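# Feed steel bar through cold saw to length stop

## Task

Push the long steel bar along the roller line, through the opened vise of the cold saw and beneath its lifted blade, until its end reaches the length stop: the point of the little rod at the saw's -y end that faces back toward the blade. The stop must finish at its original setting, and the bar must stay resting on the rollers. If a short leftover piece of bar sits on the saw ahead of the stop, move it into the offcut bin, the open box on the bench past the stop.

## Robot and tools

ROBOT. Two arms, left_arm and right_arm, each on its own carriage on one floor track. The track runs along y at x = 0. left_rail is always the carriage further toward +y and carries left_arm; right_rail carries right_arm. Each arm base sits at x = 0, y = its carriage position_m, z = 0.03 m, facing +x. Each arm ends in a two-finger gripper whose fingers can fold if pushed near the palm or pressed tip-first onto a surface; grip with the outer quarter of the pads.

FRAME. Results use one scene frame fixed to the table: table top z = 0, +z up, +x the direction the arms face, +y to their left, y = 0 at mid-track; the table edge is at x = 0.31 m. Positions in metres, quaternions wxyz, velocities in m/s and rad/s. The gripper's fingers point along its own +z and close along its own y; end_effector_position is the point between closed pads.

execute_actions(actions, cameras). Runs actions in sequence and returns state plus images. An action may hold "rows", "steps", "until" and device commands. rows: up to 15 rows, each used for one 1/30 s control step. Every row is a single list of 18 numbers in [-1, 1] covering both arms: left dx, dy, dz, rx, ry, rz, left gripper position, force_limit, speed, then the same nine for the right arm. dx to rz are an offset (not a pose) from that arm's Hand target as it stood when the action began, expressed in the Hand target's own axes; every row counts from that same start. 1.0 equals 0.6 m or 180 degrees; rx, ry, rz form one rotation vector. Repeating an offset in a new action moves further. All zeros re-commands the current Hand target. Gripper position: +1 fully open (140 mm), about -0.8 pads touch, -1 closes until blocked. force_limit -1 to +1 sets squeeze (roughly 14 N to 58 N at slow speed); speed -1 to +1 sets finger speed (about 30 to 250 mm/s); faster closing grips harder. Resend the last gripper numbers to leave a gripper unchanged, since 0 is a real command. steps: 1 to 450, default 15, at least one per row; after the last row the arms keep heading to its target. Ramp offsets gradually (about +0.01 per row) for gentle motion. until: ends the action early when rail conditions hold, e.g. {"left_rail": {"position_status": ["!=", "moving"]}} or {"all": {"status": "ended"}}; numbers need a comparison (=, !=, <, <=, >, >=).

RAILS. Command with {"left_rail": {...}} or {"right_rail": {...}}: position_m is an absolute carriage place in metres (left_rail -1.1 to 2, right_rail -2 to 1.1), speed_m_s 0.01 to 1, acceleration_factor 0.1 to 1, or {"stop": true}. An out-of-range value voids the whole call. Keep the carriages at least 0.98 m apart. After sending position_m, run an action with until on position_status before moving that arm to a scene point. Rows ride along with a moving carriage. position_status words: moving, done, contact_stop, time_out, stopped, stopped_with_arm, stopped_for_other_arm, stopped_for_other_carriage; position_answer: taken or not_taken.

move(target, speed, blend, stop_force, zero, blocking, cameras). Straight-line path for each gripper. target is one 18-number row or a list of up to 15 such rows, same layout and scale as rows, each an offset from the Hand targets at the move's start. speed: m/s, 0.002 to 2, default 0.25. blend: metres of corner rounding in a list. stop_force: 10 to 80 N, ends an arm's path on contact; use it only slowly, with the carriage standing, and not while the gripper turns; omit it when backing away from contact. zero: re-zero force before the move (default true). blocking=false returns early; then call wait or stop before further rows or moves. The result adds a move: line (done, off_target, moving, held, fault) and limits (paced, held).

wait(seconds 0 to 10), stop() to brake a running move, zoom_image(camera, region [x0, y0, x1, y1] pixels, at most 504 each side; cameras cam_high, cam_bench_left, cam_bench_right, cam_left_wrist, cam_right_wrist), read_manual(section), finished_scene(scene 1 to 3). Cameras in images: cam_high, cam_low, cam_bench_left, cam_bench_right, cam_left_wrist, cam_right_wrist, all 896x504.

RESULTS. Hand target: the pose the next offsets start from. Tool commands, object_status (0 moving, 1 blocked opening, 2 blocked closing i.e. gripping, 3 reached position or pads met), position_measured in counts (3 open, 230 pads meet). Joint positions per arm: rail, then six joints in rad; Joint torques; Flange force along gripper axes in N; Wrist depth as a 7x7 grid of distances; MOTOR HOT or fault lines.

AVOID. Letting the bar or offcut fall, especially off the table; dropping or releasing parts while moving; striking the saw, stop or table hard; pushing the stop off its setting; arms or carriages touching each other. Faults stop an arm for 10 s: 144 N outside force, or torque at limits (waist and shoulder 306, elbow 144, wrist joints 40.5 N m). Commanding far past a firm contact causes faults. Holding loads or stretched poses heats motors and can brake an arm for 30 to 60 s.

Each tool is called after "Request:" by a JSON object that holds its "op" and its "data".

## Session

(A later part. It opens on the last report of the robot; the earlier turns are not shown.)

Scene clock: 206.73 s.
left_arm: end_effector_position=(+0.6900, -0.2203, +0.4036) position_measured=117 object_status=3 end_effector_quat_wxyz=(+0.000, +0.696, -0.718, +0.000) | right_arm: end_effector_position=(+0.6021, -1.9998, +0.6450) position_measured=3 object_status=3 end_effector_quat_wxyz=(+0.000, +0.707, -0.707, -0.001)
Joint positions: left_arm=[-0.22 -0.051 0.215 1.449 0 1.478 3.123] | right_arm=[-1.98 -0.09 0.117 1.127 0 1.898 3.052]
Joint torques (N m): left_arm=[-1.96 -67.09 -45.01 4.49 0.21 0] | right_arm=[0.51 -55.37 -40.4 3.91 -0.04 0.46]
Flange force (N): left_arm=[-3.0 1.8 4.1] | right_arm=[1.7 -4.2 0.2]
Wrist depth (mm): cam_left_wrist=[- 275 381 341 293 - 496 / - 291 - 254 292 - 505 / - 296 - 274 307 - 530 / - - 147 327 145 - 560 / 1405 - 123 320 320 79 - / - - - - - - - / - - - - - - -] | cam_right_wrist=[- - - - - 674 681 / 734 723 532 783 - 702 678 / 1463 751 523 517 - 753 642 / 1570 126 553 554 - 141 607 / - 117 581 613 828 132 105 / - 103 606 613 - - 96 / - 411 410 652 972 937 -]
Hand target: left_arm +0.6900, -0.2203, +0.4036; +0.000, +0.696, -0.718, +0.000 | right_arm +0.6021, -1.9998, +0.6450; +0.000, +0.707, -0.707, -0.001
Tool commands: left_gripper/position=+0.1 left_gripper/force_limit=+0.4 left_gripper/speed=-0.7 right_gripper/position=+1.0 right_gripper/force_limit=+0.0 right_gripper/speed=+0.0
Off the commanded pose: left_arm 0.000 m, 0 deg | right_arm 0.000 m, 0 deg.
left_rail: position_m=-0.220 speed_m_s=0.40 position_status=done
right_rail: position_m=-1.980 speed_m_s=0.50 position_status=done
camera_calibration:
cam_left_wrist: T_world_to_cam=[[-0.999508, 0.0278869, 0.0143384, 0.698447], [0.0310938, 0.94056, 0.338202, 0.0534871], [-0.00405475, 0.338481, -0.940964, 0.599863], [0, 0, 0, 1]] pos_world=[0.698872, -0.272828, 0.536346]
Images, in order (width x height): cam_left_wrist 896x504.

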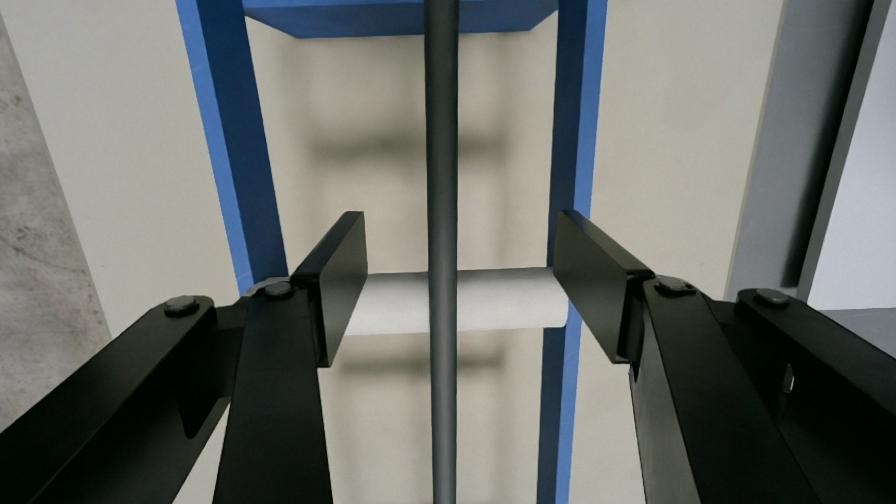

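Request:
{"op": "move", "data": {"target": [0,-0.0183,0.2,0,0,0,0.1,0.4,-0.7,0,0,0,0,0,0,1,0,0], "speed": 0.12, "cameras": []}}

Request:
{"op": "execute_actions", "data": {"actions": [{"rows":[[0,0,0,0,0,0,-1,0.4,-1,0,0,0,0,0,0,1,0,0]],"steps":75}], "cameras": []}}

Request:
{"op": "move", "data": {"target": [0,-0.028,0,0,0,-0.01,-1,0.4,-1,0,0,0,0,0,0,1,0,0], "speed": 0.03, "cameras": ["cam_high","cam_left_wrist"]}}

Request:
{"op": "zoom_image", "data": {"camera": "cam_high", "region": [350, 130, 500, 504]}}

Scene clock: 213.37 s.
left_arm: end_effector_position=(+0.7009, -0.2207, +0.2837) position_measured=117 object_status=3 end_effector_quat_wxyz=(+0.000, +0.696, -0.718, +0.000) | right_arm: end_effector_position=(+0.6021, -1.9998, +0.6450) position_measured=3 object_status=3 end_effector_quat_wxyz=(+0.000, +0.707, -0.707, -0.001)
Joint positions: left_arm=[-0.22 -0.05 0.27 1.598 0 1.273 3.123] | right_arm=[-1.98 -0.09 0.117 1.127 0 1.898 3.052]
Joint torques (N m): left_arm=[-1.43 -70.81 -43.77 4.27 0.4 0.06] | right_arm=[0.52 -55.18 -40.44 3.88 -0.06 0.5]
Flange force (N): left_arm=[-1.8 3.3 4.9] | right_arm=[1.9 -4.4 0.1]
Wrist depth (mm): cam_left_wrist=[162 199 - 137 - 180 - / 168 217 - 144 - 197 - / 178 211 - 159 - 199 - / - 209 123 162 144 200 - / - 91 123 172 - 79 - / - - 210 208 210 - - / - - - 200 - - -] | cam_right_wrist=[710 691 685 - - 680 685 / 1392 732 470 734 738 711 685 / 1610 802 523 532 778 744 639 / 1542 126 552 562 - 141 609 / - 117 581 639 861 131 105 / - 102 606 624 - - 96 / - 401 409 655 - - -]
Hand target: left_arm +0.7009, -0.2207, +0.2836; +0.000, +0.696, -0.718, +0.000 | right_arm +0.6021, -1.9998, +0.6450; +0.000, +0.707, -0.707, -0.001
Off the commanded pose: left_arm 0.000 m, 0 deg | right_arm 0.000 m, 0 deg.
left_rail: position_m=-0.220 speed_m_s=0.40 position_status=done
right_rail: position_m=-1.980 speed_m_s=0.50 position_status=done
move: done
No camera images: "cameras" was empty.

Scene clock: 216.07 s.
left_arm: end_effector_position=(+0.7009, -0.2207, +0.2836) position_measured=203 object_status=2 end_effector_quat_wxyz=(+0.000, +0.696, -0.718, +0.000) | right_arm: end_effector_position=(+0.6021, -1.9998, +0.6450) position_measured=3 object_status=3 end_effector_quat_wxyz=(+0.000, +0.707, -0.707, -0.001)
Joint positions: left_arm=[-0.22 -0.05 0.27 1.598 0 1.273 3.123] | right_arm=[-1.98 -0.09 0.117 1.127 0 1.898 3.052]
Joint torques (N m): left_arm=[-2.29 -61.37 -38.82 4.45 -1.38 0.33] | right_arm=[0.97 -55.33 -40.43 3.89 -0.06 0.46]
Flange force (N): left_arm=[-3.0 7.3 -8.7] | right_arm=[2.6 -5.4 0.3]
Wrist depth (mm): cam_left_wrist=[161 203 333 135 388 180 - / 169 214 - 142 - 196 395 / 175 211 - - - 201 443 / - 224 - 157 239 200 - / - 208 91 169 - - - / - - - 181 - - - / - - - - - - -] | cam_right_wrist=[1288 680 - - - 685 685 / 1407 519 478 - - 696 681 / 1455 788 521 535 760 744 646 / 1524 126 552 555 - 141 655 / - 117 579 588 856 131 105 / - 619 613 654 649 - 96 / - 408 411 662 - - -]
Hand target: left_arm +0.7009, -0.2207, +0.2836; +0.000, +0.696, -0.718, +0.000 | right_arm +0.6021, -1.9998, +0.6450; +0.000, +0.707, -0.707, -0.001
Off the commanded pose: left_arm 0.000 m, 0 deg | right_arm 0.000 m, 0 deg.
left_rail: position_m=-0.220 speed_m_s=0.40 position_status=done
right_rail: position_m=-1.980 speed_m_s=0.50 position_status=done
No camera images: "cameras" was empty.

Scene clock: 216.93 s.
left_arm: end_effector_position=(+0.7177, -0.2212, +0.2836) position_measured=203 object_status=2 end_effector_quat_wxyz=(+0.000, +0.707, -0.707, +0.000) | right_arm: end_effector_position=(+0.6021, -1.9998, +0.6450) position_measured=3 object_status=3 end_effector_quat_wxyz=(+0.000, +0.707, -0.707, -0.001)
Joint positions: left_arm=[-0.22 -0.05 0.296 1.564 0 1.282 3.093] | right_arm=[-1.98 -0.09 0.117 1.127 0 1.898 3.052]
Joint torques (N m): left_arm=[-1.32 -65.62 -40.77 4 -2.04 -0.83] | right_arm=[0.8 -55.26 -40.38 3.88 -0.07 0.46]
Flange force (N): left_arm=[-2.9 8.1 -6.7] | right_arm=[2.5 -5.4 -0.1]
Wrist depth (mm): cam_left_wrist=[- 186 372 136 380 187 164 / 391 185 - 142 - 187 - / - 213 - - - 200 - / - 213 - 156 - 215 - / - 196 91 169 - 200 525 / - - - 179 - - - / - - - - - - -] | cam_right_wrist=[- - - - - 681 680 / - 509 459 734 - 715 685 / 1480 - 522 760 - 744 639 / 1552 126 548 556 - 141 618 / - 117 583 569 - 124 105 / - 110 607 610 968 - 96 / - 394 411 655 758 - -]
Hand target: left_arm +0.7177, -0.2212, +0.2836; +0.000, +0.707, -0.707, +0.000 | right_arm +0.6021, -1.9998, +0.6450; +0.000, +0.707, -0.707, -0.001
Off the commanded pose: left_arm 0.000 m, 0 deg | right_arm 0.000 m, 0 deg.
left_rail: position_m=-0.220 speed_m_s=0.40 position_status=done
right_rail: position_m=-1.980 speed_m_s=0.50 position_status=done
move: done
camera_calibration:
cam_left_wrist: T_world_to_cam=[[-0.99989, -0.00352025, 0.0143753, 0.72122], [0.00154873, 0.941081, 0.338177, 0.115316], [-0.0147188, 0.338162, -0.940973, 0.494924], [0, 0, 0, 1]] pos_world=[0.728247, -0.273347, 0.416345]
Images, in order (width x height): cam_high 896x504, cam_left_wrist 896x504.

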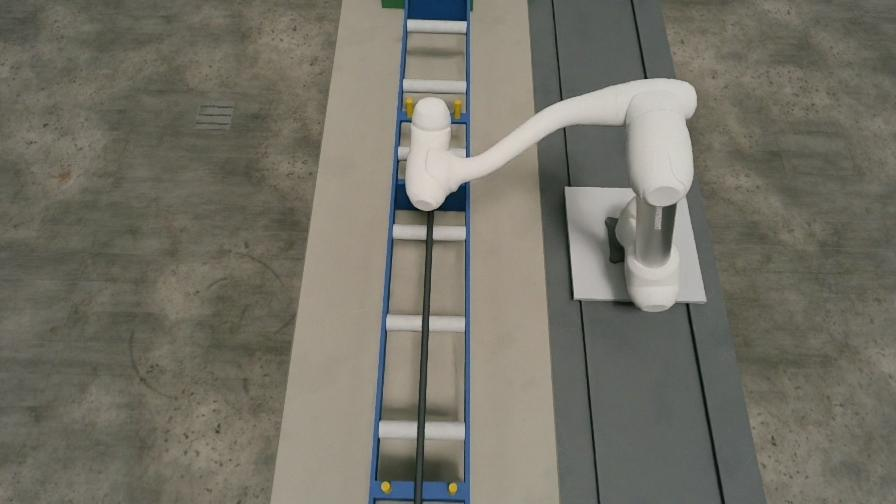

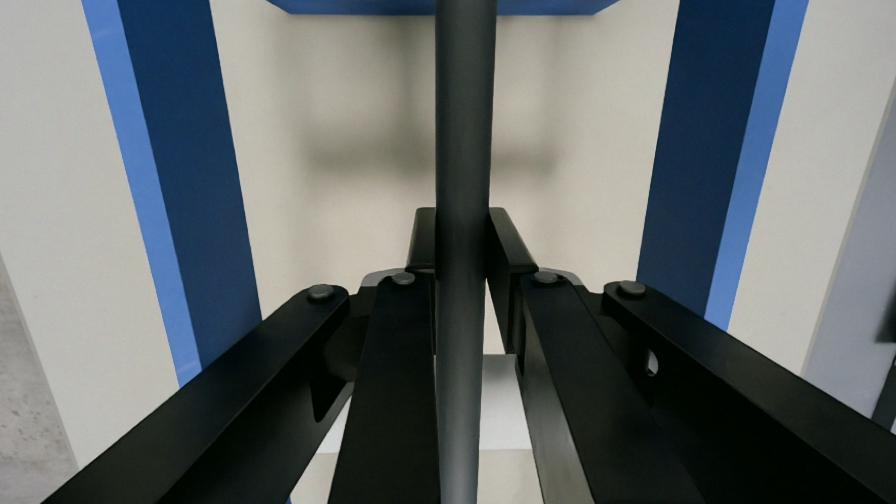

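Scaled by 1.348 from the camera's 896x504 image, which has a finer 1280x720 frame.

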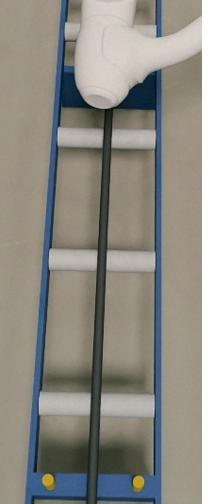

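Request:
{"op": "execute_actions", "data": {"actions": [{"rows":[[0,0,0,0,0,0,0.1,0.4,-0.7,0,0,0,0,0,0,1,0,0]],"steps":50}], "cameras": []}}

Request:
{"op": "move", "data": {"target": [0,0,-0.2,0,0,0,0.1,0.4,-0.7,0,0,0,0,0,0,1,0,0], "cameras": []}}

Request:
{"op": "execute_actions", "data": {"actions": [{"left_rail":{"position_m":0.5},"steps":300,"until":{"left_rail":{"position_status":["!=","moving"]}}}], "cameras": ["cam_left_wrist","cam_high"]}}

Request:
{"op": "move", "data": {"target": [0,0,0.2,0,0,0,0.1,0.4,-0.7,0,0,0,0,0,0,1,0,0], "speed": 0.12, "cameras": ["cam_left_wrist"]}}

Scene clock: 224.33 s.
left_arm: end_effector_position=(+0.7177, -0.2212, +0.2836) position_measured=117 object_status=3 end_effector_quat_wxyz=(+0.000, +0.707, -0.707, +0.000) | right_arm: end_effector_position=(+0.6021, -1.9998, +0.6450) position_measured=3 object_status=3 end_effector_quat_wxyz=(+0.000, +0.707, -0.707, -0.001)
Joint positions: left_arm=[-0.22 -0.05 0.296 1.563 0 1.282 3.092] | right_arm=[-1.98 -0.09 0.117 1.127 0 1.898 3.052]
Joint torques (N m): left_arm=[-1.98 -74.11 -43.63 4.24 0.26 0.02] | right_arm=[0.72 -55.07 -40.38 3.89 -0.07 0.45]
Flange force (N): left_arm=[-3.3 2.2 4.8] | right_arm=[1.9 -3.2 -0.3]
Wrist depth (mm): cam_left_wrist=[- 185 - 135 - 187 161 / - 185 - 142 - 187 - / - 211 - - - 201 - / - 212 123 159 128 200 486 / - - 122 170 - 79 - / - - 209 209 211 - - / - - - 198 - - -] | cam_right_wrist=[1600 517 - 717 - 674 692 / 1407 - 462 721 - 715 678 / 1407 - 523 528 - 747 642 / 1515 126 549 561 - 141 609 / - 117 580 603 - 124 105 / - 549 606 621 627 - 96 / - 410 411 666 - - -]
Hand target: left_arm +0.7177, -0.2212, +0.2836; +0.000, +0.707, -0.707, +0.000 | right_arm +0.6021, -1.9998, +0.6450; +0.000, +0.707, -0.707, -0.001
Off the commanded pose: left_arm 0.000 m, 0 deg | right_arm 0.000 m, 0 deg.
left_rail: position_m=-0.220 speed_m_s=0.40 position_status=done
right_rail: position_m=-1.980 speed_m_s=0.50 position_status=done
No camera images: "cameras" was empty.

Scene clock: 225.33 s.
left_arm: end_effector_position=(+0.7177, -0.2212, +0.4036) position_measured=117 object_status=3 end_effector_quat_wxyz=(+0.000, +0.707, -0.707, +0.000) | right_arm: end_effector_position=(+0.6021, -1.9998, +0.6450) position_measured=3 object_status=3 end_effector_quat_wxyz=(+0.000, +0.707, -0.707, -0.001)
Joint positions: left_arm=[-0.22 -0.05 0.261 1.392 0 1.489 3.092] | right_arm=[-1.98 -0.09 0.117 1.127 0 1.898 3.052]
Joint torques (N m): left_arm=[-1.81 -70.79 -45.45 4.41 0.18 0.02] | right_arm=[0.58 -55.25 -40.43 3.92 -0.07 0.51]
Flange force (N): left_arm=[-2.5 4.4 4.9] | right_arm=[1.8 -3.9 0.1]
Wrist depth (mm): cam_left_wrist=[- - 338 337 338 - - / - - 316 260 302 - - / - - 308 269 311 - 515 / 1312 - 147 297 145 - 571 / 1413 - 122 327 323 79 580 / - - - - - - - / - - - - - - -] | cam_right_wrist=[1256 - 685 689 - 685 678 / 1377 744 726 719 805 708 676 / 1415 760 522 538 778 758 639 / 1515 137 549 564 773 141 639 / - 117 583 602 - 124 105 / - 102 606 636 715 - 96 / - 379 411 674 943 - -]
Hand target: left_arm +0.7177, -0.2212, +0.4036; +0.000, +0.707, -0.707, +0.000 | right_arm +0.6021, -1.9998, +0.6450; +0.000, +0.707, -0.707, -0.001
Off the commanded pose: left_arm 0.000 m, 0 deg | right_arm 0.000 m, 0 deg.
left_rail: position_m=-0.220 speed_m_s=0.40 position_status=done
right_rail: position_m=-1.980 speed_m_s=0.50 position_status=done
move: done
No camera images: "cameras" was empty.

Scene clock: 227.90 s.
left_arm: end_effector_position=(+0.7177, +0.4987, +0.4036) position_measured=117 object_status=3 end_effector_quat_wxyz=(+0.000, +0.707, -0.707, +0.000) | right_arm: end_effector_position=(+0.6021, -1.9998, +0.6450) position_measured=3 object_status=3 end_effector_quat_wxyz=(+0.000, +0.707, -0.707, -0.001)
Joint positions: left_arm=[0.5 -0.05 0.261 1.392 0 1.489 3.092] | right_arm=[-1.98 -0.09 0.117 1.127 0 1.898 3.052]
Joint torques (N m): left_arm=[-1.93 -71.53 -44.99 4.46 0.25 0.02] | right_arm=[0.76 -55.04 -40.37 3.88 -0.06 0.46]
Flange force (N): left_arm=[-2.4 2.0 4.6] | right_arm=[2.2 -4.6 0.4]
Wrist depth (mm): cam_left_wrist=[- - 316 235 302 - 508 / 1236 - 504 261 288 - 513 / 1290 - 288 285 292 556 533 / 1447 583 150 465 145 - 573 / 1465 - 150 406 339 79 576 / - - - 343 - - - / - - 387 392 - - -] | cam_right_wrist=[- - 694 - 696 702 687 / - - 478 - - 715 678 / 1480 - 523 758 823 742 639 / 1497 126 547 553 856 141 602 / - 117 580 585 847 124 105 / - 103 606 622 740 - 96 / - 409 410 678 706 - -]
Hand target: left_arm +0.7177, +0.4987, +0.4036; +0.000, +0.707, -0.707, +0.000 | right_arm +0.6021, -1.9998, +0.6450; +0.000, +0.707, -0.707, -0.001
Tool commands: left_gripper/position=+0.1 left_gripper/force_limit=+0.4 left_gripper/speed=-0.7 right_gripper/position=+1.0 right_gripper/force_limit=+0.0 right_gripper/speed=+0.0
Off the commanded pose: left_arm 0.000 m, 0 deg | right_arm 0.000 m, 0 deg.
left_rail: position_m=0.500 speed_m_s=0.40 position_status=done
right_rail: position_m=-1.980 speed_m_s=0.50 position_status=done
camera_calibration:
cam_left_wrist: T_world_to_cam=[[-0.99989, -0.00352169, 0.0143744, 0.72213], [0.00154843, 0.94105, 0.338265, -0.602783], [-0.0147183, 0.338251, -0.940941, 0.364343], [0, 0, 0, 1]] pos_world=[0.728347, 0.446553, 0.536346]
Images, in order (width x height): cam_high 896x504, cam_left_wrist 896x504.

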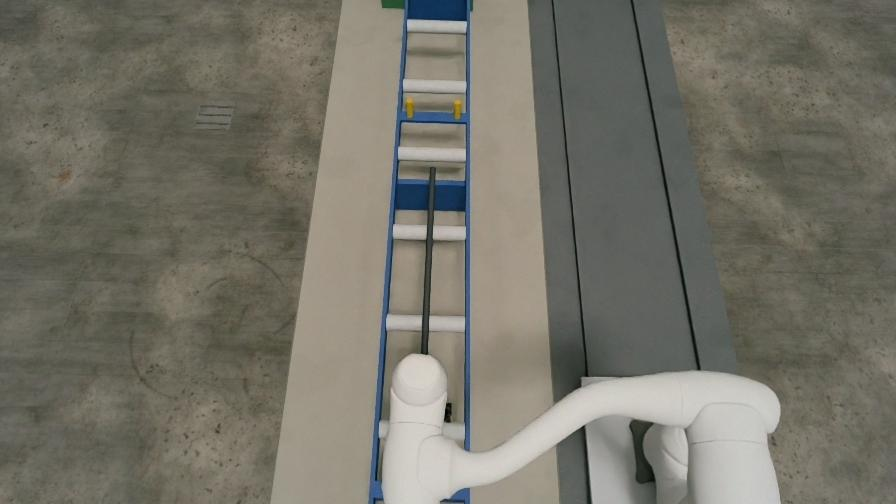

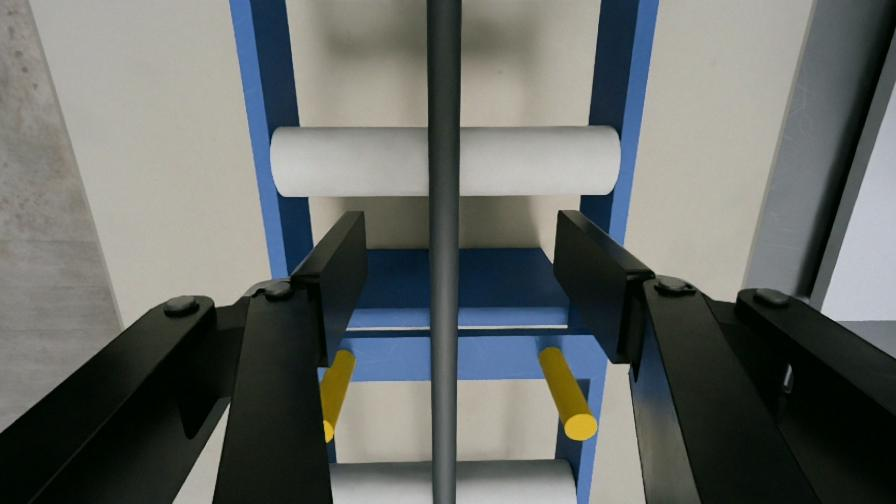

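Scene clock: 229.30 s.
left_arm: end_effector_position=(+0.7177, +0.4988, +0.2836) position_measured=117 object_status=3 end_effector_quat_wxyz=(+0.000, +0.707, -0.707, +0.000) | right_arm: end_effector_position=(+0.6021, -1.9998, +0.6450) position_measured=3 object_status=3 end_effector_quat_wxyz=(+0.000, +0.707, -0.707, -0.001)
Joint positions: left_arm=[0.5 -0.05 0.296 1.563 0 1.282 3.092] | right_arm=[-1.98 -0.09 0.117 1.127 0 1.898 3.052]
Joint torques (N m): left_arm=[-2.25 -73.85 -42.79 4.26 -0.08 0.02] | right_arm=[0.84 -55.32 -40.44 3.87 -0.04 0.5]
Flange force (N): left_arm=[-2.7 0.3 2.6] | right_arm=[2.2 -4.1 -0.1]
Wrist depth (mm): cam_left_wrist=[- 185 - 135 - 186 162 / - 198 - 141 - 186 - / - 171 172 172 173 176 - / - 188 150 161 176 192 - / - - 336 334 335 79 - / - - 302 188 299 - - / - - 230 226 232 - -] | cam_right_wrist=[1341 - - 694 - 681 683 / 1580 717 726 - - 721 680 / 1463 - 521 535 - 736 634 / 1651 126 548 549 - 140 605 / - 117 576 583 - 132 105 / - 598 603 633 917 976 96 / - 411 409 669 937 - -]
Hand target: left_arm +0.7177, +0.4988, +0.2836; +0.000, +0.707, -0.707, +0.000 | right_arm +0.6021, -1.9998, +0.6450; +0.000, +0.707, -0.707, -0.001
Off the commanded pose: left_arm 0.000 m, 0 deg | right_arm 0.000 m, 0 deg.
left_rail: position_m=0.500 speed_m_s=0.40 position_status=done
right_rail: position_m=-1.980 speed_m_s=0.50 position_status=done
move: done
camera_calibration:
cam_left_wrist: T_world_to_cam=[[-0.999892, -0.0034884, 0.0142801, 0.723879], [0.00154788, 0.941049, 0.338265, -0.562319], [-0.0146183, 0.338251, -0.940942, 0.251418], [0, 0, 0, 1]] pos_world=[0.728347, 0.446653, 0.416446]
Images, in order (width x height): cam_left_wrist 896x504.

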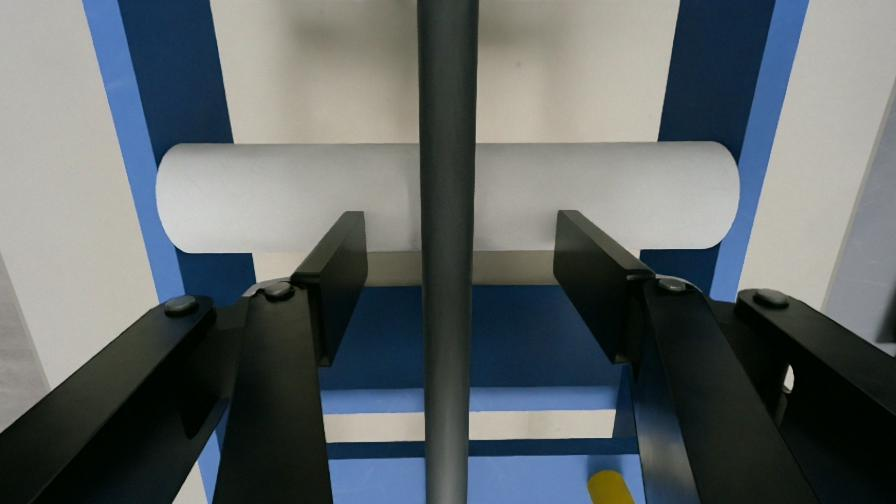

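Request:
{"op": "move", "data": {"target": [0,-0.0078,0,0,0,0.0026,0.1,0.4,-0.7,0,0,0,0,0,0,1,0,0], "speed": 0.05, "cameras": []}}

Request:
{"op": "execute_actions", "data": {"actions": [{"rows":[[0,0,0,0,0,0,-1,0.4,-1,0,0,0,0,0,0,1,0,0]],"steps":75}], "cameras": ["cam_high"]}}

Request:
{"op": "move", "data": {"target": [0,0,-0.0092,0,0,0,-1,0.4,-1,0,0,0,0,0,0,1,0,0], "speed": 0.03, "cameras": ["cam_high"]}}

Request:
{"op": "execute_actions", "data": {"actions": [{"left_rail":{"position_m":-0.4,"speed_m_s":0.25,"acceleration_factor":0.3},"steps":300,"until":{"left_rail":{"position_status":["!=","moving"]}}}], "cameras": ["cam_high","cam_left_wrist","cam_right_wrist"]}}

Request:
{"op": "zoom_image", "data": {"camera": "cam_high", "region": [350, 0, 500, 400]}}

Scene clock: 236.60 s.
left_arm: end_effector_position=(+0.7224, +0.4988, +0.2836) position_measured=117 object_status=3 end_effector_quat_wxyz=(+0.000, +0.704, -0.710, +0.000) | right_arm: end_effector_position=(+0.6021, -1.9998, +0.6450) position_measured=3 object_status=3 end_effector_quat_wxyz=(+0.000, +0.707, -0.707, -0.001)
Joint positions: left_arm=[0.5 -0.049 0.304 1.554 0 1.284 3.101] | right_arm=[-1.98 -0.09 0.117 1.127 0 1.898 3.052]
Joint torques (N m): left_arm=[-1.67 -73.71 -43.59 4.26 0.3 -0.04] | right_arm=[0.67 -55.08 -40.34 3.88 -0.05 0.48]
Flange force (N): left_arm=[-2.7 3.8 4.3] | right_arm=[2.1 -4.8 0.2]
Wrist depth (mm): cam_left_wrist=[- 191 - 137 - 192 162 / - 190 - 142 - 193 - / - 170 173 171 173 175 - / - 186 151 162 176 195 470 / - - 150 352 334 79 - / - - 302 297 302 - - / - - 228 225 230 - -] | cam_right_wrist=[1370 497 - - - 698 685 / 1400 - 464 - - 719 687 / 1281 - 521 525 - 744 634 / 1489 126 552 561 828 140 602 / - 117 579 589 850 124 105 / - 574 609 631 926 937 96 / - 397 409 662 - - -]
Hand target: left_arm +0.7224, +0.4988, +0.2836; +0.000, +0.704, -0.710, +0.000 | right_arm +0.6021, -1.9998, +0.6450; +0.000, +0.707, -0.707, -0.001
Off the commanded pose: left_arm 0.000 m, 0 deg | right_arm 0.000 m, 0 deg.
left_rail: position_m=0.500 speed_m_s=0.40 position_status=done
right_rail: position_m=-1.980 speed_m_s=0.50 position_status=done
move: done
No camera images: "cameras" was empty.

Scene clock: 239.30 s.
left_arm: end_effector_position=(+0.7224, +0.4988, +0.2836) position_measured=203 object_status=2 end_effector_quat_wxyz=(+0.000, +0.704, -0.710, +0.000) | right_arm: end_effector_position=(+0.6021, -1.9998, +0.6450) position_measured=3 object_status=3 end_effector_quat_wxyz=(+0.000, +0.707, -0.707, -0.001)
Joint positions: left_arm=[0.5 -0.049 0.304 1.554 0 1.284 3.101] | right_arm=[-1.98 -0.09 0.117 1.127 0 1.898 3.052]
Joint torques (N m): left_arm=[-1.98 -64.34 -29.09 4.21 4.04 0.23] | right_arm=[0.47 -55.07 -40.35 3.88 -0.07 0.46]
Flange force (N): left_arm=[-2.5 -10.1 -11.9] | right_arm=[1.6 -3.5 -0.2]
Wrist depth (mm): cam_left_wrist=[- 192 - 135 - 193 163 / - 189 - 144 - 193 - / - 171 173 172 174 175 441 / - 187 179 157 175 196 - / - - 92 - - 203 481 / - - - 181 - - - / - - - 193 - - -] | cam_right_wrist=[1400 - - - - 659 685 / 1463 - 466 - - 719 687 / 1439 751 523 534 771 747 638 / 1630 126 552 565 - 141 589 / - 117 583 584 847 131 105 / - 110 605 628 696 - 96 / - 396 426 641 - - -]
Hand target: left_arm +0.7224, +0.4988, +0.2836; +0.000, +0.704, -0.710, +0.000 | right_arm +0.6021, -1.9998, +0.6450; +0.000, +0.707, -0.707, -0.001
Off the commanded pose: left_arm 0.000 m, 0 deg | right_arm 0.000 m, 0 deg.
left_rail: position_m=0.500 speed_m_s=0.40 position_status=done
right_rail: position_m=-1.980 speed_m_s=0.50 position_status=done
Images, in order (width x height): cam_high 896x504.

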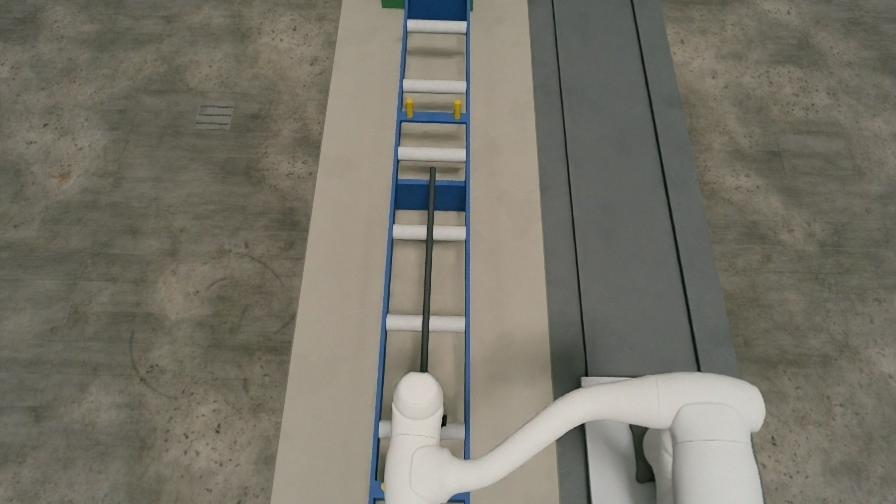

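Scene clock: 240.00 s.
left_arm: end_effector_position=(+0.7224, +0.4988, +0.2891) position_measured=203 object_status=2 end_effector_quat_wxyz=(+0.000, +0.704, -0.710, +0.000) | right_arm: end_effector_position=(+0.6021, -1.9998, +0.6450) position_measured=3 object_status=3 end_effector_quat_wxyz=(+0.000, +0.707, -0.707, -0.001)
Joint positions: left_arm=[0.5 -0.049 0.301 1.547 0 1.294 3.101] | right_arm=[-1.98 -0.09 0.117 1.127 0 1.898 3.052]
Joint torques (N m): left_arm=[-2.28 -99.12 -63.38 4.64 -0.86 0.43] | right_arm=[0.58 -55.13 -40.36 3.89 -0.06 0.45]
Flange force (N): left_arm=[-2.8 4.5 37.5] | right_arm=[1.7 -3.8 -0.3]
Wrist depth (mm): cam_left_wrist=[- 179 - 139 379 192 - / - 178 - 146 - 193 - / - 175 176 161 178 180 444 / 428 193 179 161 181 200 466 / - - 92 173 - 204 - / 1396 - - - - - - / - - - 195 - - -] | cam_right_wrist=[1275 687 698 - - 691 680 / - - 717 - 732 706 681 / - 773 523 518 - 751 631 / 1570 126 550 543 - 141 603 / - 117 584 572 - 124 105 / - 102 609 634 - - 96 / - 411 426 683 747 947 -]
Hand target: left_arm +0.7224, +0.4988, +0.2891; +0.000, +0.704, -0.710, +0.000 | right_arm +0.6021, -1.9998, +0.6450; +0.000, +0.707, -0.707, -0.001
Off the commanded pose: left_arm 0.000 m, 0 deg | right_arm 0.000 m, 0 deg.
left_rail: position_m=0.500 speed_m_s=0.40 position_status=done
right_rail: position_m=-1.980 speed_m_s=0.50 position_status=done
move: done
Images, in order (width x height): cam_high 896x504.

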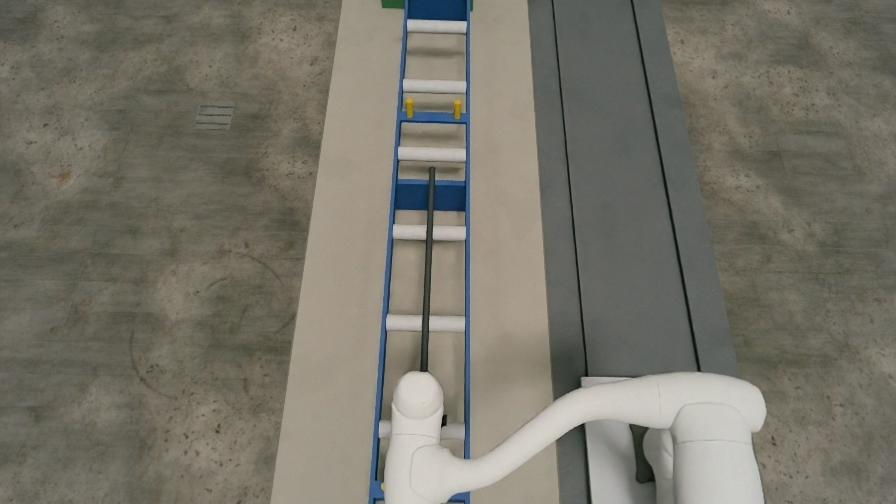

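Scene clock: 244.47 s.
left_arm: end_effector_position=(+0.7224, -0.4012, +0.2891) position_measured=203 object_status=2 end_effector_quat_wxyz=(+0.000, +0.704, -0.710, +0.000) | right_arm: end_effector_position=(+0.6021, -1.9998, +0.6450) position_measured=3 object_status=3 end_effector_quat_wxyz=(+0.000, +0.707, -0.707, -0.001)
Joint positions: left_arm=[-0.4 -0.049 0.301 1.547 0 1.294 3.101] | right_arm=[-1.98 -0.09 0.117 1.127 0 1.898 3.052]
Joint torques (N m): left_arm=[-2.06 -94.02 -57.66 4.44 0.35 0.45] | right_arm=[0.67 -55.15 -40.35 3.91 -0.05 0.49]
Flange force (N): left_arm=[-2.2 1.0 30.9] | right_arm=[2.1 -4.6 -0.1]
Wrist depth (mm): cam_left_wrist=[373 178 - 138 - 194 169 / - 173 174 150 174 177 - / - 172 173 171 175 177 - / - 204 282 160 279 223 - / - - 91 173 - 205 - / 1364 - - - - - - / - - - 197 - - -] | cam_right_wrist=[1281 - 708 - - 681 689 / 1385 726 491 - - 719 689 / 1377 760 529 530 780 734 636 / 1533 137 549 548 - 141 659 / - 117 584 579 - 124 105 / - 110 605 618 674 - 96 / - 409 426 662 687 - -]
Hand target: left_arm +0.7224, -0.4012, +0.2891; +0.000, +0.704, -0.710, +0.000 | right_arm +0.6021, -1.9998, +0.6450; +0.000, +0.707, -0.707, -0.001
Tool commands: left_gripper/position=-1.0 left_gripper/force_limit=+0.4 left_gripper/speed=-1.0 right_gripper/position=+1.0 right_gripper/force_limit=+0.0 right_gripper/speed=+0.0
Off the commanded pose: left_arm 0.000 m, 0 deg | right_arm 0.000 m, 0 deg.
left_rail: position_m=-0.400 speed_m_s=0.25 position_status=done
right_rail: position_m=-1.980 speed_m_s=0.50 position_status=done
camera_calibration:
cam_left_wrist: T_world_to_cam=[[-0.999886, 0.00463811, 0.014393, 0.728501], [0.00923274, 0.941047, 0.338151, 0.277324], [-0.0119761, 0.338245, -0.940982, 0.559105], [0, 0, 0, 1]] pos_world=[0.732554, -0.453468, 0.421845]
cam_right_wrist: T_world_to_cam=[[-0.999924, 0.00144549, 0.0122175, 0.602647], [0.0052308, 0.948793, 0.315854, 1.70078], [-0.0111353, 0.315894, -0.948729, 1.3945], [0, 0, 0, 1]] pos_world=[0.609233, -2.05507, 0.778446]
Images, in order (width x height): cam_high 896x504, cam_left_wrist 896x504, cam_right_wrist 896x504.

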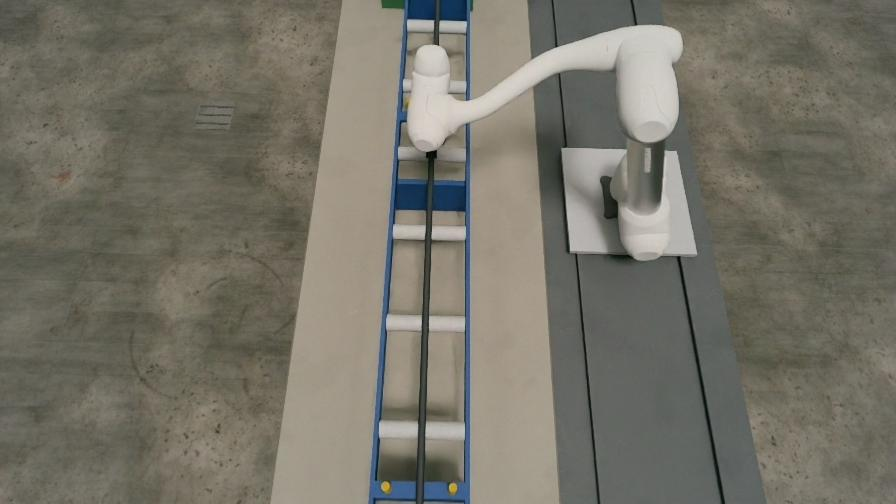

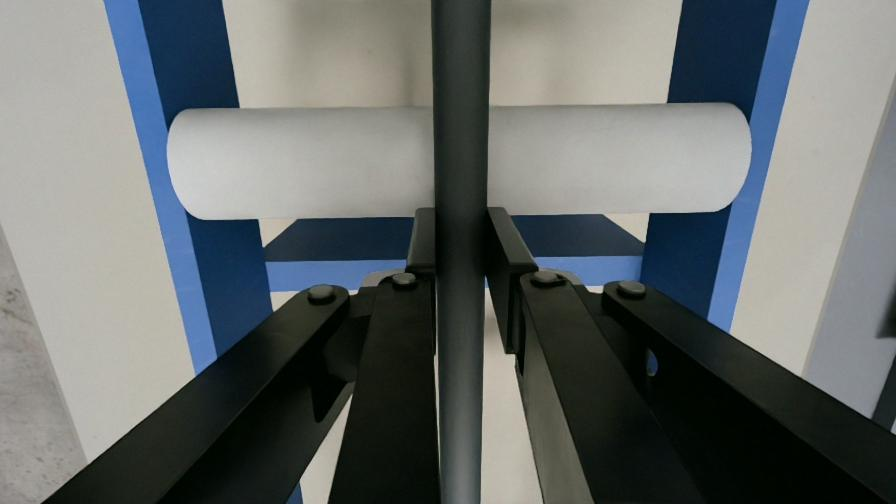

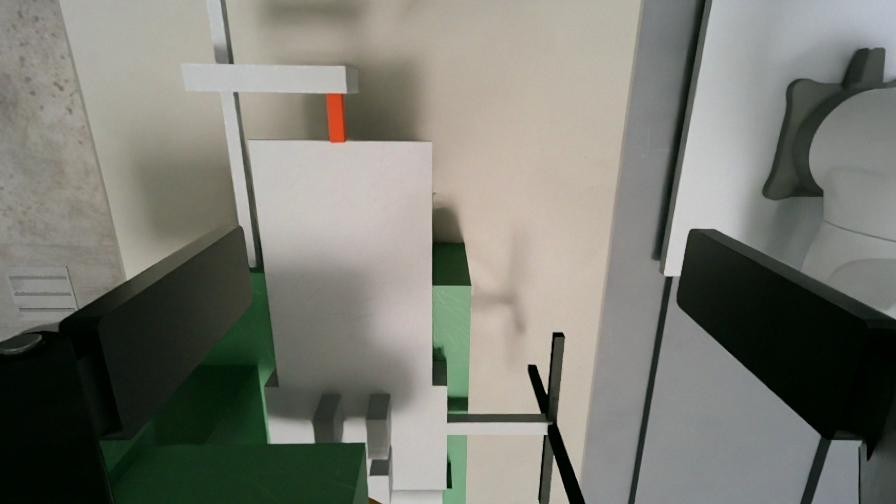

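Scaled by 1.260 from the camera's 896x504 image, which has a finer 1280x720 frame.

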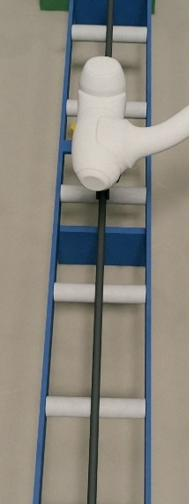

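Request:
{"op": "execute_actions", "data": {"actions": [{"left_rail":{"position_m":-0.8,"speed_m_s":0.12},"steps":300,"until":{"left_rail":{"position_status":["!=","moving"]}}}], "cameras": ["cam_high","cam_bench_right","cam_right_wrist"]}}

Request:
{"op": "zoom_image", "data": {"camera": "cam_right_wrist", "region": [260, 360, 460, 504]}}

Scene clock: 254.67 s.
left_arm: end_effector_position=(+0.7224, -0.8012, +0.2891) position_measured=203 object_status=2 end_effector_quat_wxyz=(+0.000, +0.704, -0.710, +0.000) | right_arm: end_effector_position=(+0.6021, -1.9998, +0.6450) position_measured=3 object_status=3 end_effector_quat_wxyz=(+0.000, +0.707, -0.707, -0.001)
Joint positions: left_arm=[-0.8 -0.049 0.301 1.547 0 1.294 3.101] | right_arm=[-1.98 -0.09 0.117 1.127 0 1.898 3.052]
Joint torques (N m): left_arm=[-3.6 -82.47 -49.77 3.89 0.04 0.49] | right_arm=[0.54 -55.27 -40.4 3.92 -0.02 0.47]
Flange force (N): left_arm=[-4.4 2.3 15.4] | right_arm=[1.9 -4.6 0.0]
Wrist depth (mm): cam_left_wrist=[- 179 - 137 - 206 382 / - 190 - 147 - 193 - / - 221 - 156 - 207 - / - 203 - 160 - 223 - / 1319 - 91 174 - 205 511 / 1334 - - - - - - / - - - 197 - - -] | cam_right_wrist=[1321 702 734 - - 700 681 / 1455 514 471 - - 717 678 / 1480 - 522 533 - 740 636 / 1515 125 553 570 - 141 802 / - 117 585 602 - 124 105 / - 103 609 650 685 - 96 / - 418 407 654 672 - -]
Hand target: left_arm +0.7224, -0.8012, +0.2891; +0.000, +0.704, -0.710, +0.000 | right_arm +0.6021, -1.9998, +0.6450; +0.000, +0.707, -0.707, -0.001
Tool commands: left_gripper/position=-1.0 left_gripper/force_limit=+0.4 left_gripper/speed=-1.0 right_gripper/position=+1.0 right_gripper/force_limit=+0.0 right_gripper/speed=+0.0
Off the commanded pose: left_arm 0.000 m, 0 deg | right_arm 0.000 m, 0 deg.
left_rail: position_m=-0.800 speed_m_s=0.12 position_status=done
right_rail: position_m=-1.980 speed_m_s=0.50 position_status=done
camera_calibration:
cam_right_wrist: T_world_to_cam=[[-0.999924, 0.00144549, 0.0122175, 0.602647], [0.0052308, 0.948793, 0.315854, 1.70078], [-0.0111353, 0.315894, -0.948729, 1.3945], [0, 0, 0, 1]] pos_world=[0.609233, -2.05507, 0.778446]
Images, in order (width x height): cam_high 896x504, cam_bench_right 896x504, cam_right_wrist 896x504.

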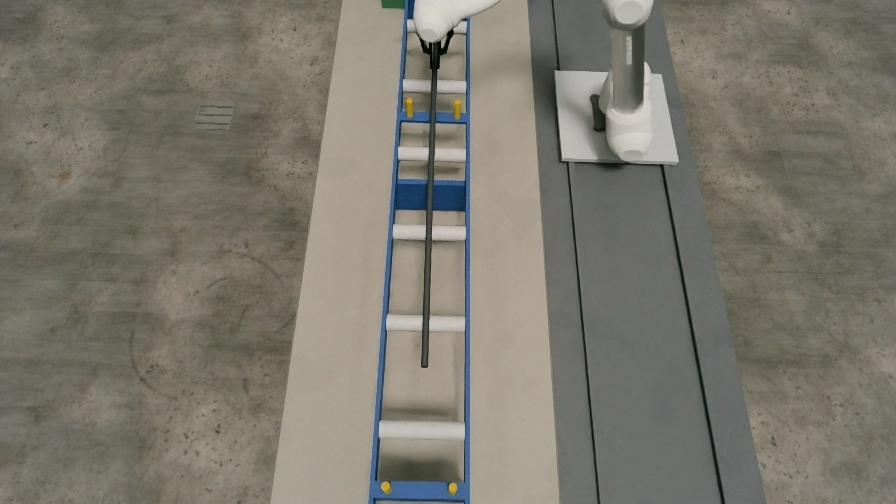

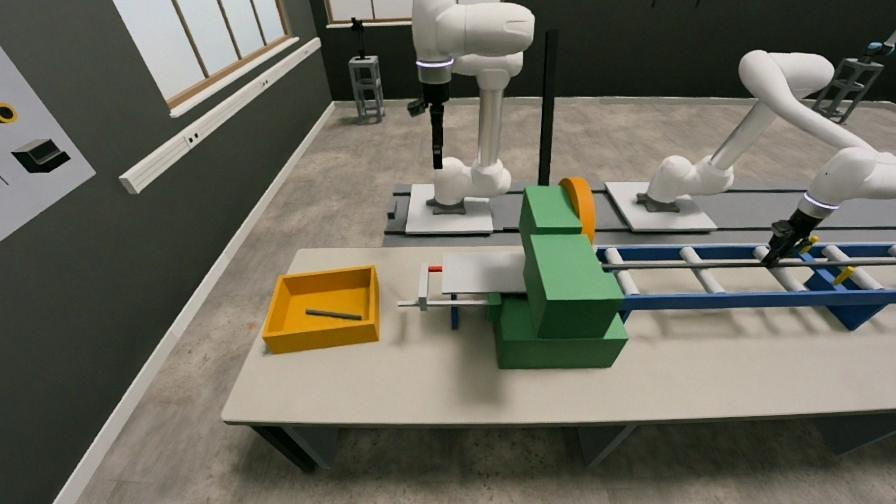

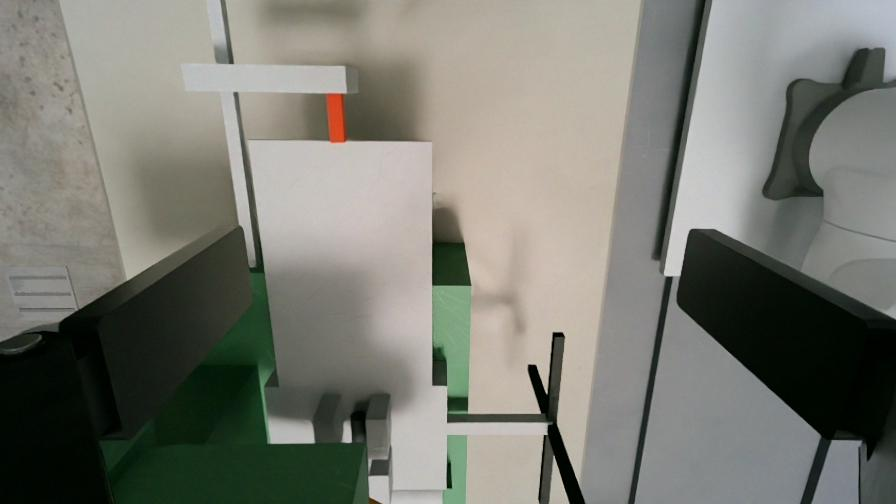

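Scaled by 2.520 from the camera's 896x504 image, which has a finer 1280x720 frame.

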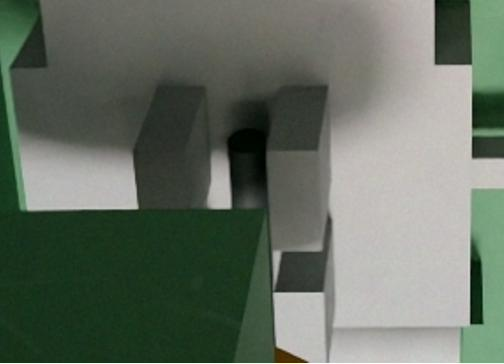

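Request:
{"op": "move", "data": {"target": [0,-0.01,0,0,0,-0.003,-1,0.4,-1,0,0,0,0,0,0,1,0,0], "speed": 0.03, "cameras": ["cam_right_wrist","cam_high"]}}

Request:
{"op": "zoom_image", "data": {"camera": "cam_right_wrist", "region": [310, 380, 410, 460]}}

Scene clock: 261.60 s.
left_arm: end_effector_position=(+0.7284, -0.8013, +0.2891) position_measured=203 object_status=2 end_effector_quat_wxyz=(+0.000, +0.707, -0.707, +0.000) | right_arm: end_effector_position=(+0.6021, -1.9998, +0.6450) position_measured=3 object_status=3 end_effector_quat_wxyz=(+0.000, +0.707, -0.707, -0.001)
Joint positions: left_arm=[-0.8 -0.049 0.31 1.534 0 1.297 3.092] | right_arm=[-1.98 -0.09 0.117 1.127 0 1.898 3.052]
Joint torques (N m): left_arm=[-1.72 -80.76 -53.84 4.48 -3.66 0.15] | right_arm=[0.6 -55.12 -40.33 3.87 -0.04 0.49]
Flange force (N): left_arm=[-2.0 13.3 13.1] | right_arm=[1.9 -4.1 -0.5]
Wrist depth (mm): cam_left_wrist=[- 180 - 138 - 217 - / - 180 - 147 - 202 - / - 209 - 155 - 217 - / - 208 449 160 - 217 - / - - 91 174 - 205 - / 1405 - - - - - 514 / - - - 197 - - -] | cam_right_wrist=[1341 515 - - - 687 680 / 1415 514 525 - 738 723 681 / - - 522 509 776 744 633 / 1301 137 550 564 - 140 609 / - 117 580 636 856 124 105 / - 109 616 649 - 947 96 / - 409 587 639 943 - -]
Hand target: left_arm +0.7284, -0.8013, +0.2891; +0.000, +0.707, -0.707, +0.000 | right_arm +0.6021, -1.9998, +0.6450; +0.000, +0.707, -0.707, -0.001
Off the commanded pose: left_arm 0.000 m, 0 deg | right_arm 0.000 m, 0 deg.
left_rail: position_m=-0.800 speed_m_s=0.12 position_status=done
right_rail: position_m=-1.980 speed_m_s=0.50 position_status=done
move: done
camera_calibration:
cam_right_wrist: T_world_to_cam=[[-0.999924, 0.00144549, 0.0122175, 0.602647], [0.0052308, 0.948793, 0.315854, 1.70078], [-0.0111353, 0.315894, -0.948729, 1.3945], [0, 0, 0, 1]] pos_world=[0.609233, -2.05507, 0.778446]
Images, in order (width x height): cam_high 896x504, cam_right_wrist 896x504.

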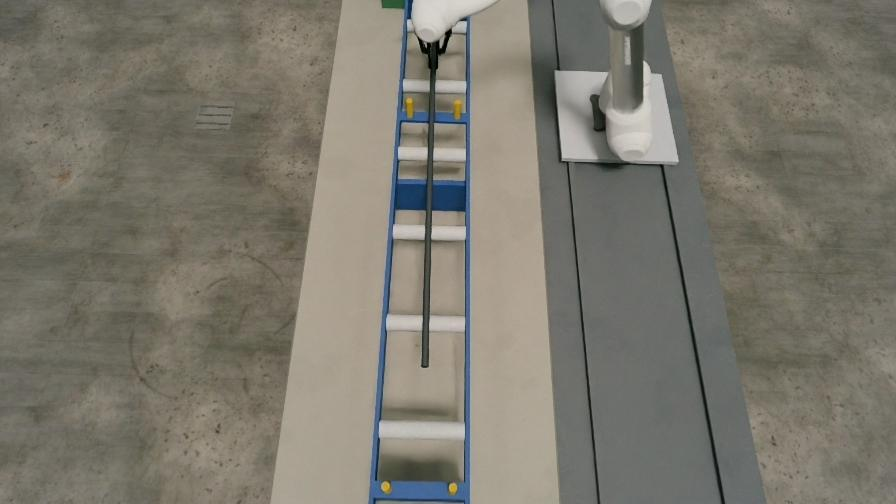

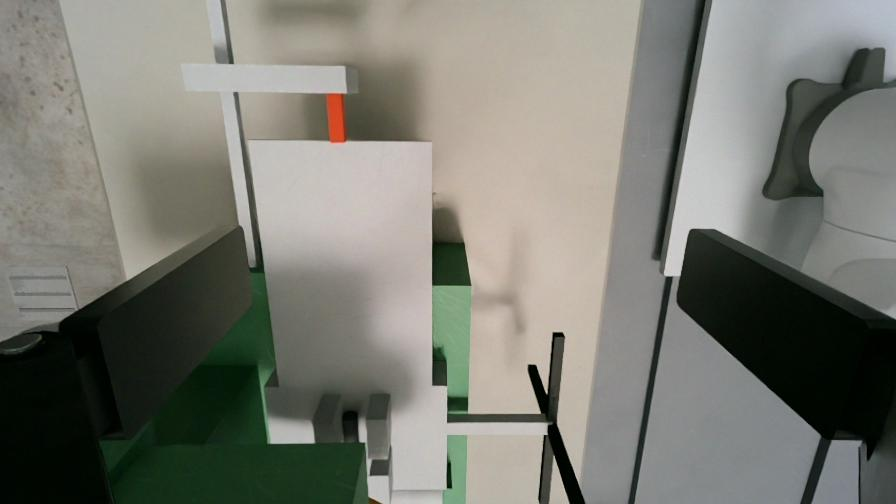

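Scaled by 5.040 from the camera's 896x504 image, which has a finer 1280x720 frame.

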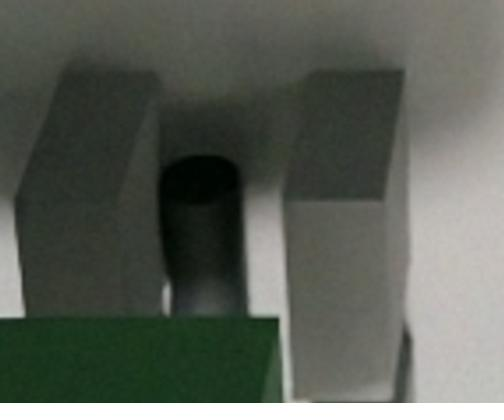

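Request:
{"op": "move", "data": {"target": [0,0.007,0,0,0,0.003,-1,0.4,-1,0,0,0,0,0,0,1,0,0], "speed": 0.03, "cameras": ["cam_right_wrist"]}}

Request:
{"op": "zoom_image", "data": {"camera": "cam_right_wrist", "region": [310, 380, 410, 460]}}

Scene clock: 265.23 s.
left_arm: end_effector_position=(+0.7242, -0.8012, +0.2891) position_measured=203 object_status=2 end_effector_quat_wxyz=(+0.000, +0.704, -0.710, +0.000) | right_arm: end_effector_position=(+0.6021, -1.9998, +0.6450) position_measured=3 object_status=3 end_effector_quat_wxyz=(+0.000, +0.707, -0.707, -0.001)
Joint positions: left_arm=[-0.8 -0.049 0.304 1.543 0 1.295 3.101] | right_arm=[-1.98 -0.09 0.117 1.127 0 1.898 3.052]
Joint torques (N m): left_arm=[-2.72 -86.59 -47.13 4.03 3.1 0.76] | right_arm=[0.44 -55.39 -40.35 3.92 -0.07 0.46]
Flange force (N): left_arm=[-2.8 -7.5 18.9] | right_arm=[1.7 -5.1 -0.5]
Wrist depth (mm): cam_left_wrist=[- 188 386 139 - 196 - / - 186 - 147 - 197 - / - 200 - 154 - 211 - / - 215 - 160 - 212 440 / - 458 91 174 - 205 - / 1388 - - - - - - / - - - 197 - - -] | cam_right_wrist=[1288 523 702 655 706 698 678 / 717 719 506 - - 696 680 / 1472 - 527 531 773 736 638 / 1524 136 550 542 - 141 607 / - 117 584 585 - 124 105 / - 102 609 633 - - 96 / - 410 409 646 - - -]
Hand target: left_arm +0.7242, -0.8013, +0.2891; +0.000, +0.704, -0.710, +0.000 | right_arm +0.6021, -1.9998, +0.6450; +0.000, +0.707, -0.707, -0.001
Off the commanded pose: left_arm 0.000 m, 0 deg | right_arm 0.000 m, 0 deg.
left_rail: position_m=-0.800 speed_m_s=0.12 position_status=done
right_rail: position_m=-1.980 speed_m_s=0.50 position_status=done
move: done
camera_calibration:
cam_right_wrist: T_world_to_cam=[[-0.999924, 0.00144549, 0.0122175, 0.602647], [0.0052308, 0.948793, 0.315854, 1.70078], [-0.0111353, 0.315894, -0.948729, 1.3945], [0, 0, 0, 1]] pos_world=[0.609233, -2.05507, 0.778446]
Images, in order (width x height): cam_right_wrist 896x504.

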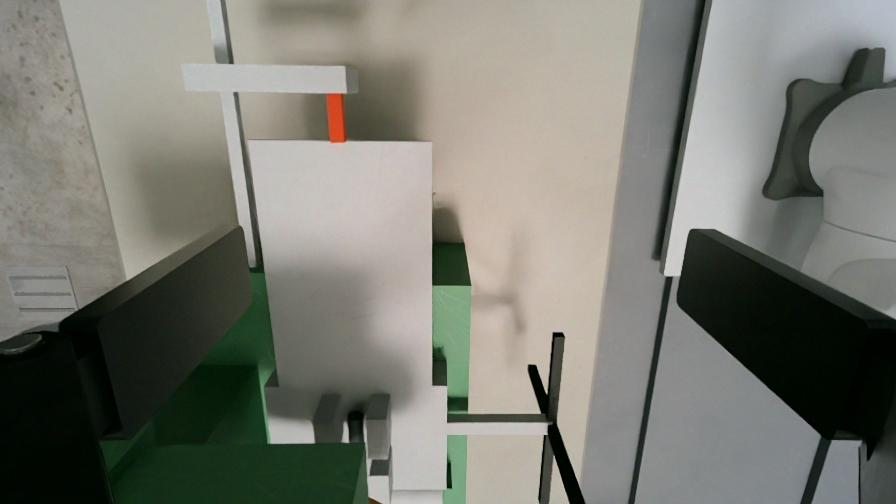

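Scaled by 5.040 from the camera's 896x504 image, which has a finer 1280x720 frame.

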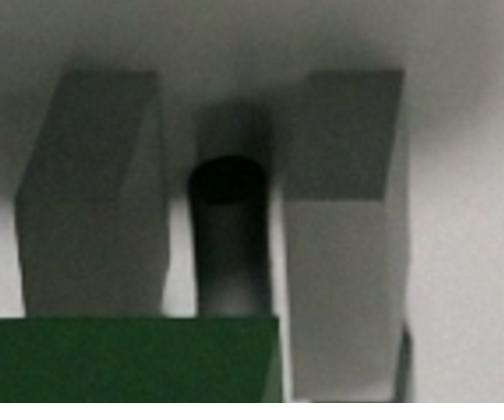

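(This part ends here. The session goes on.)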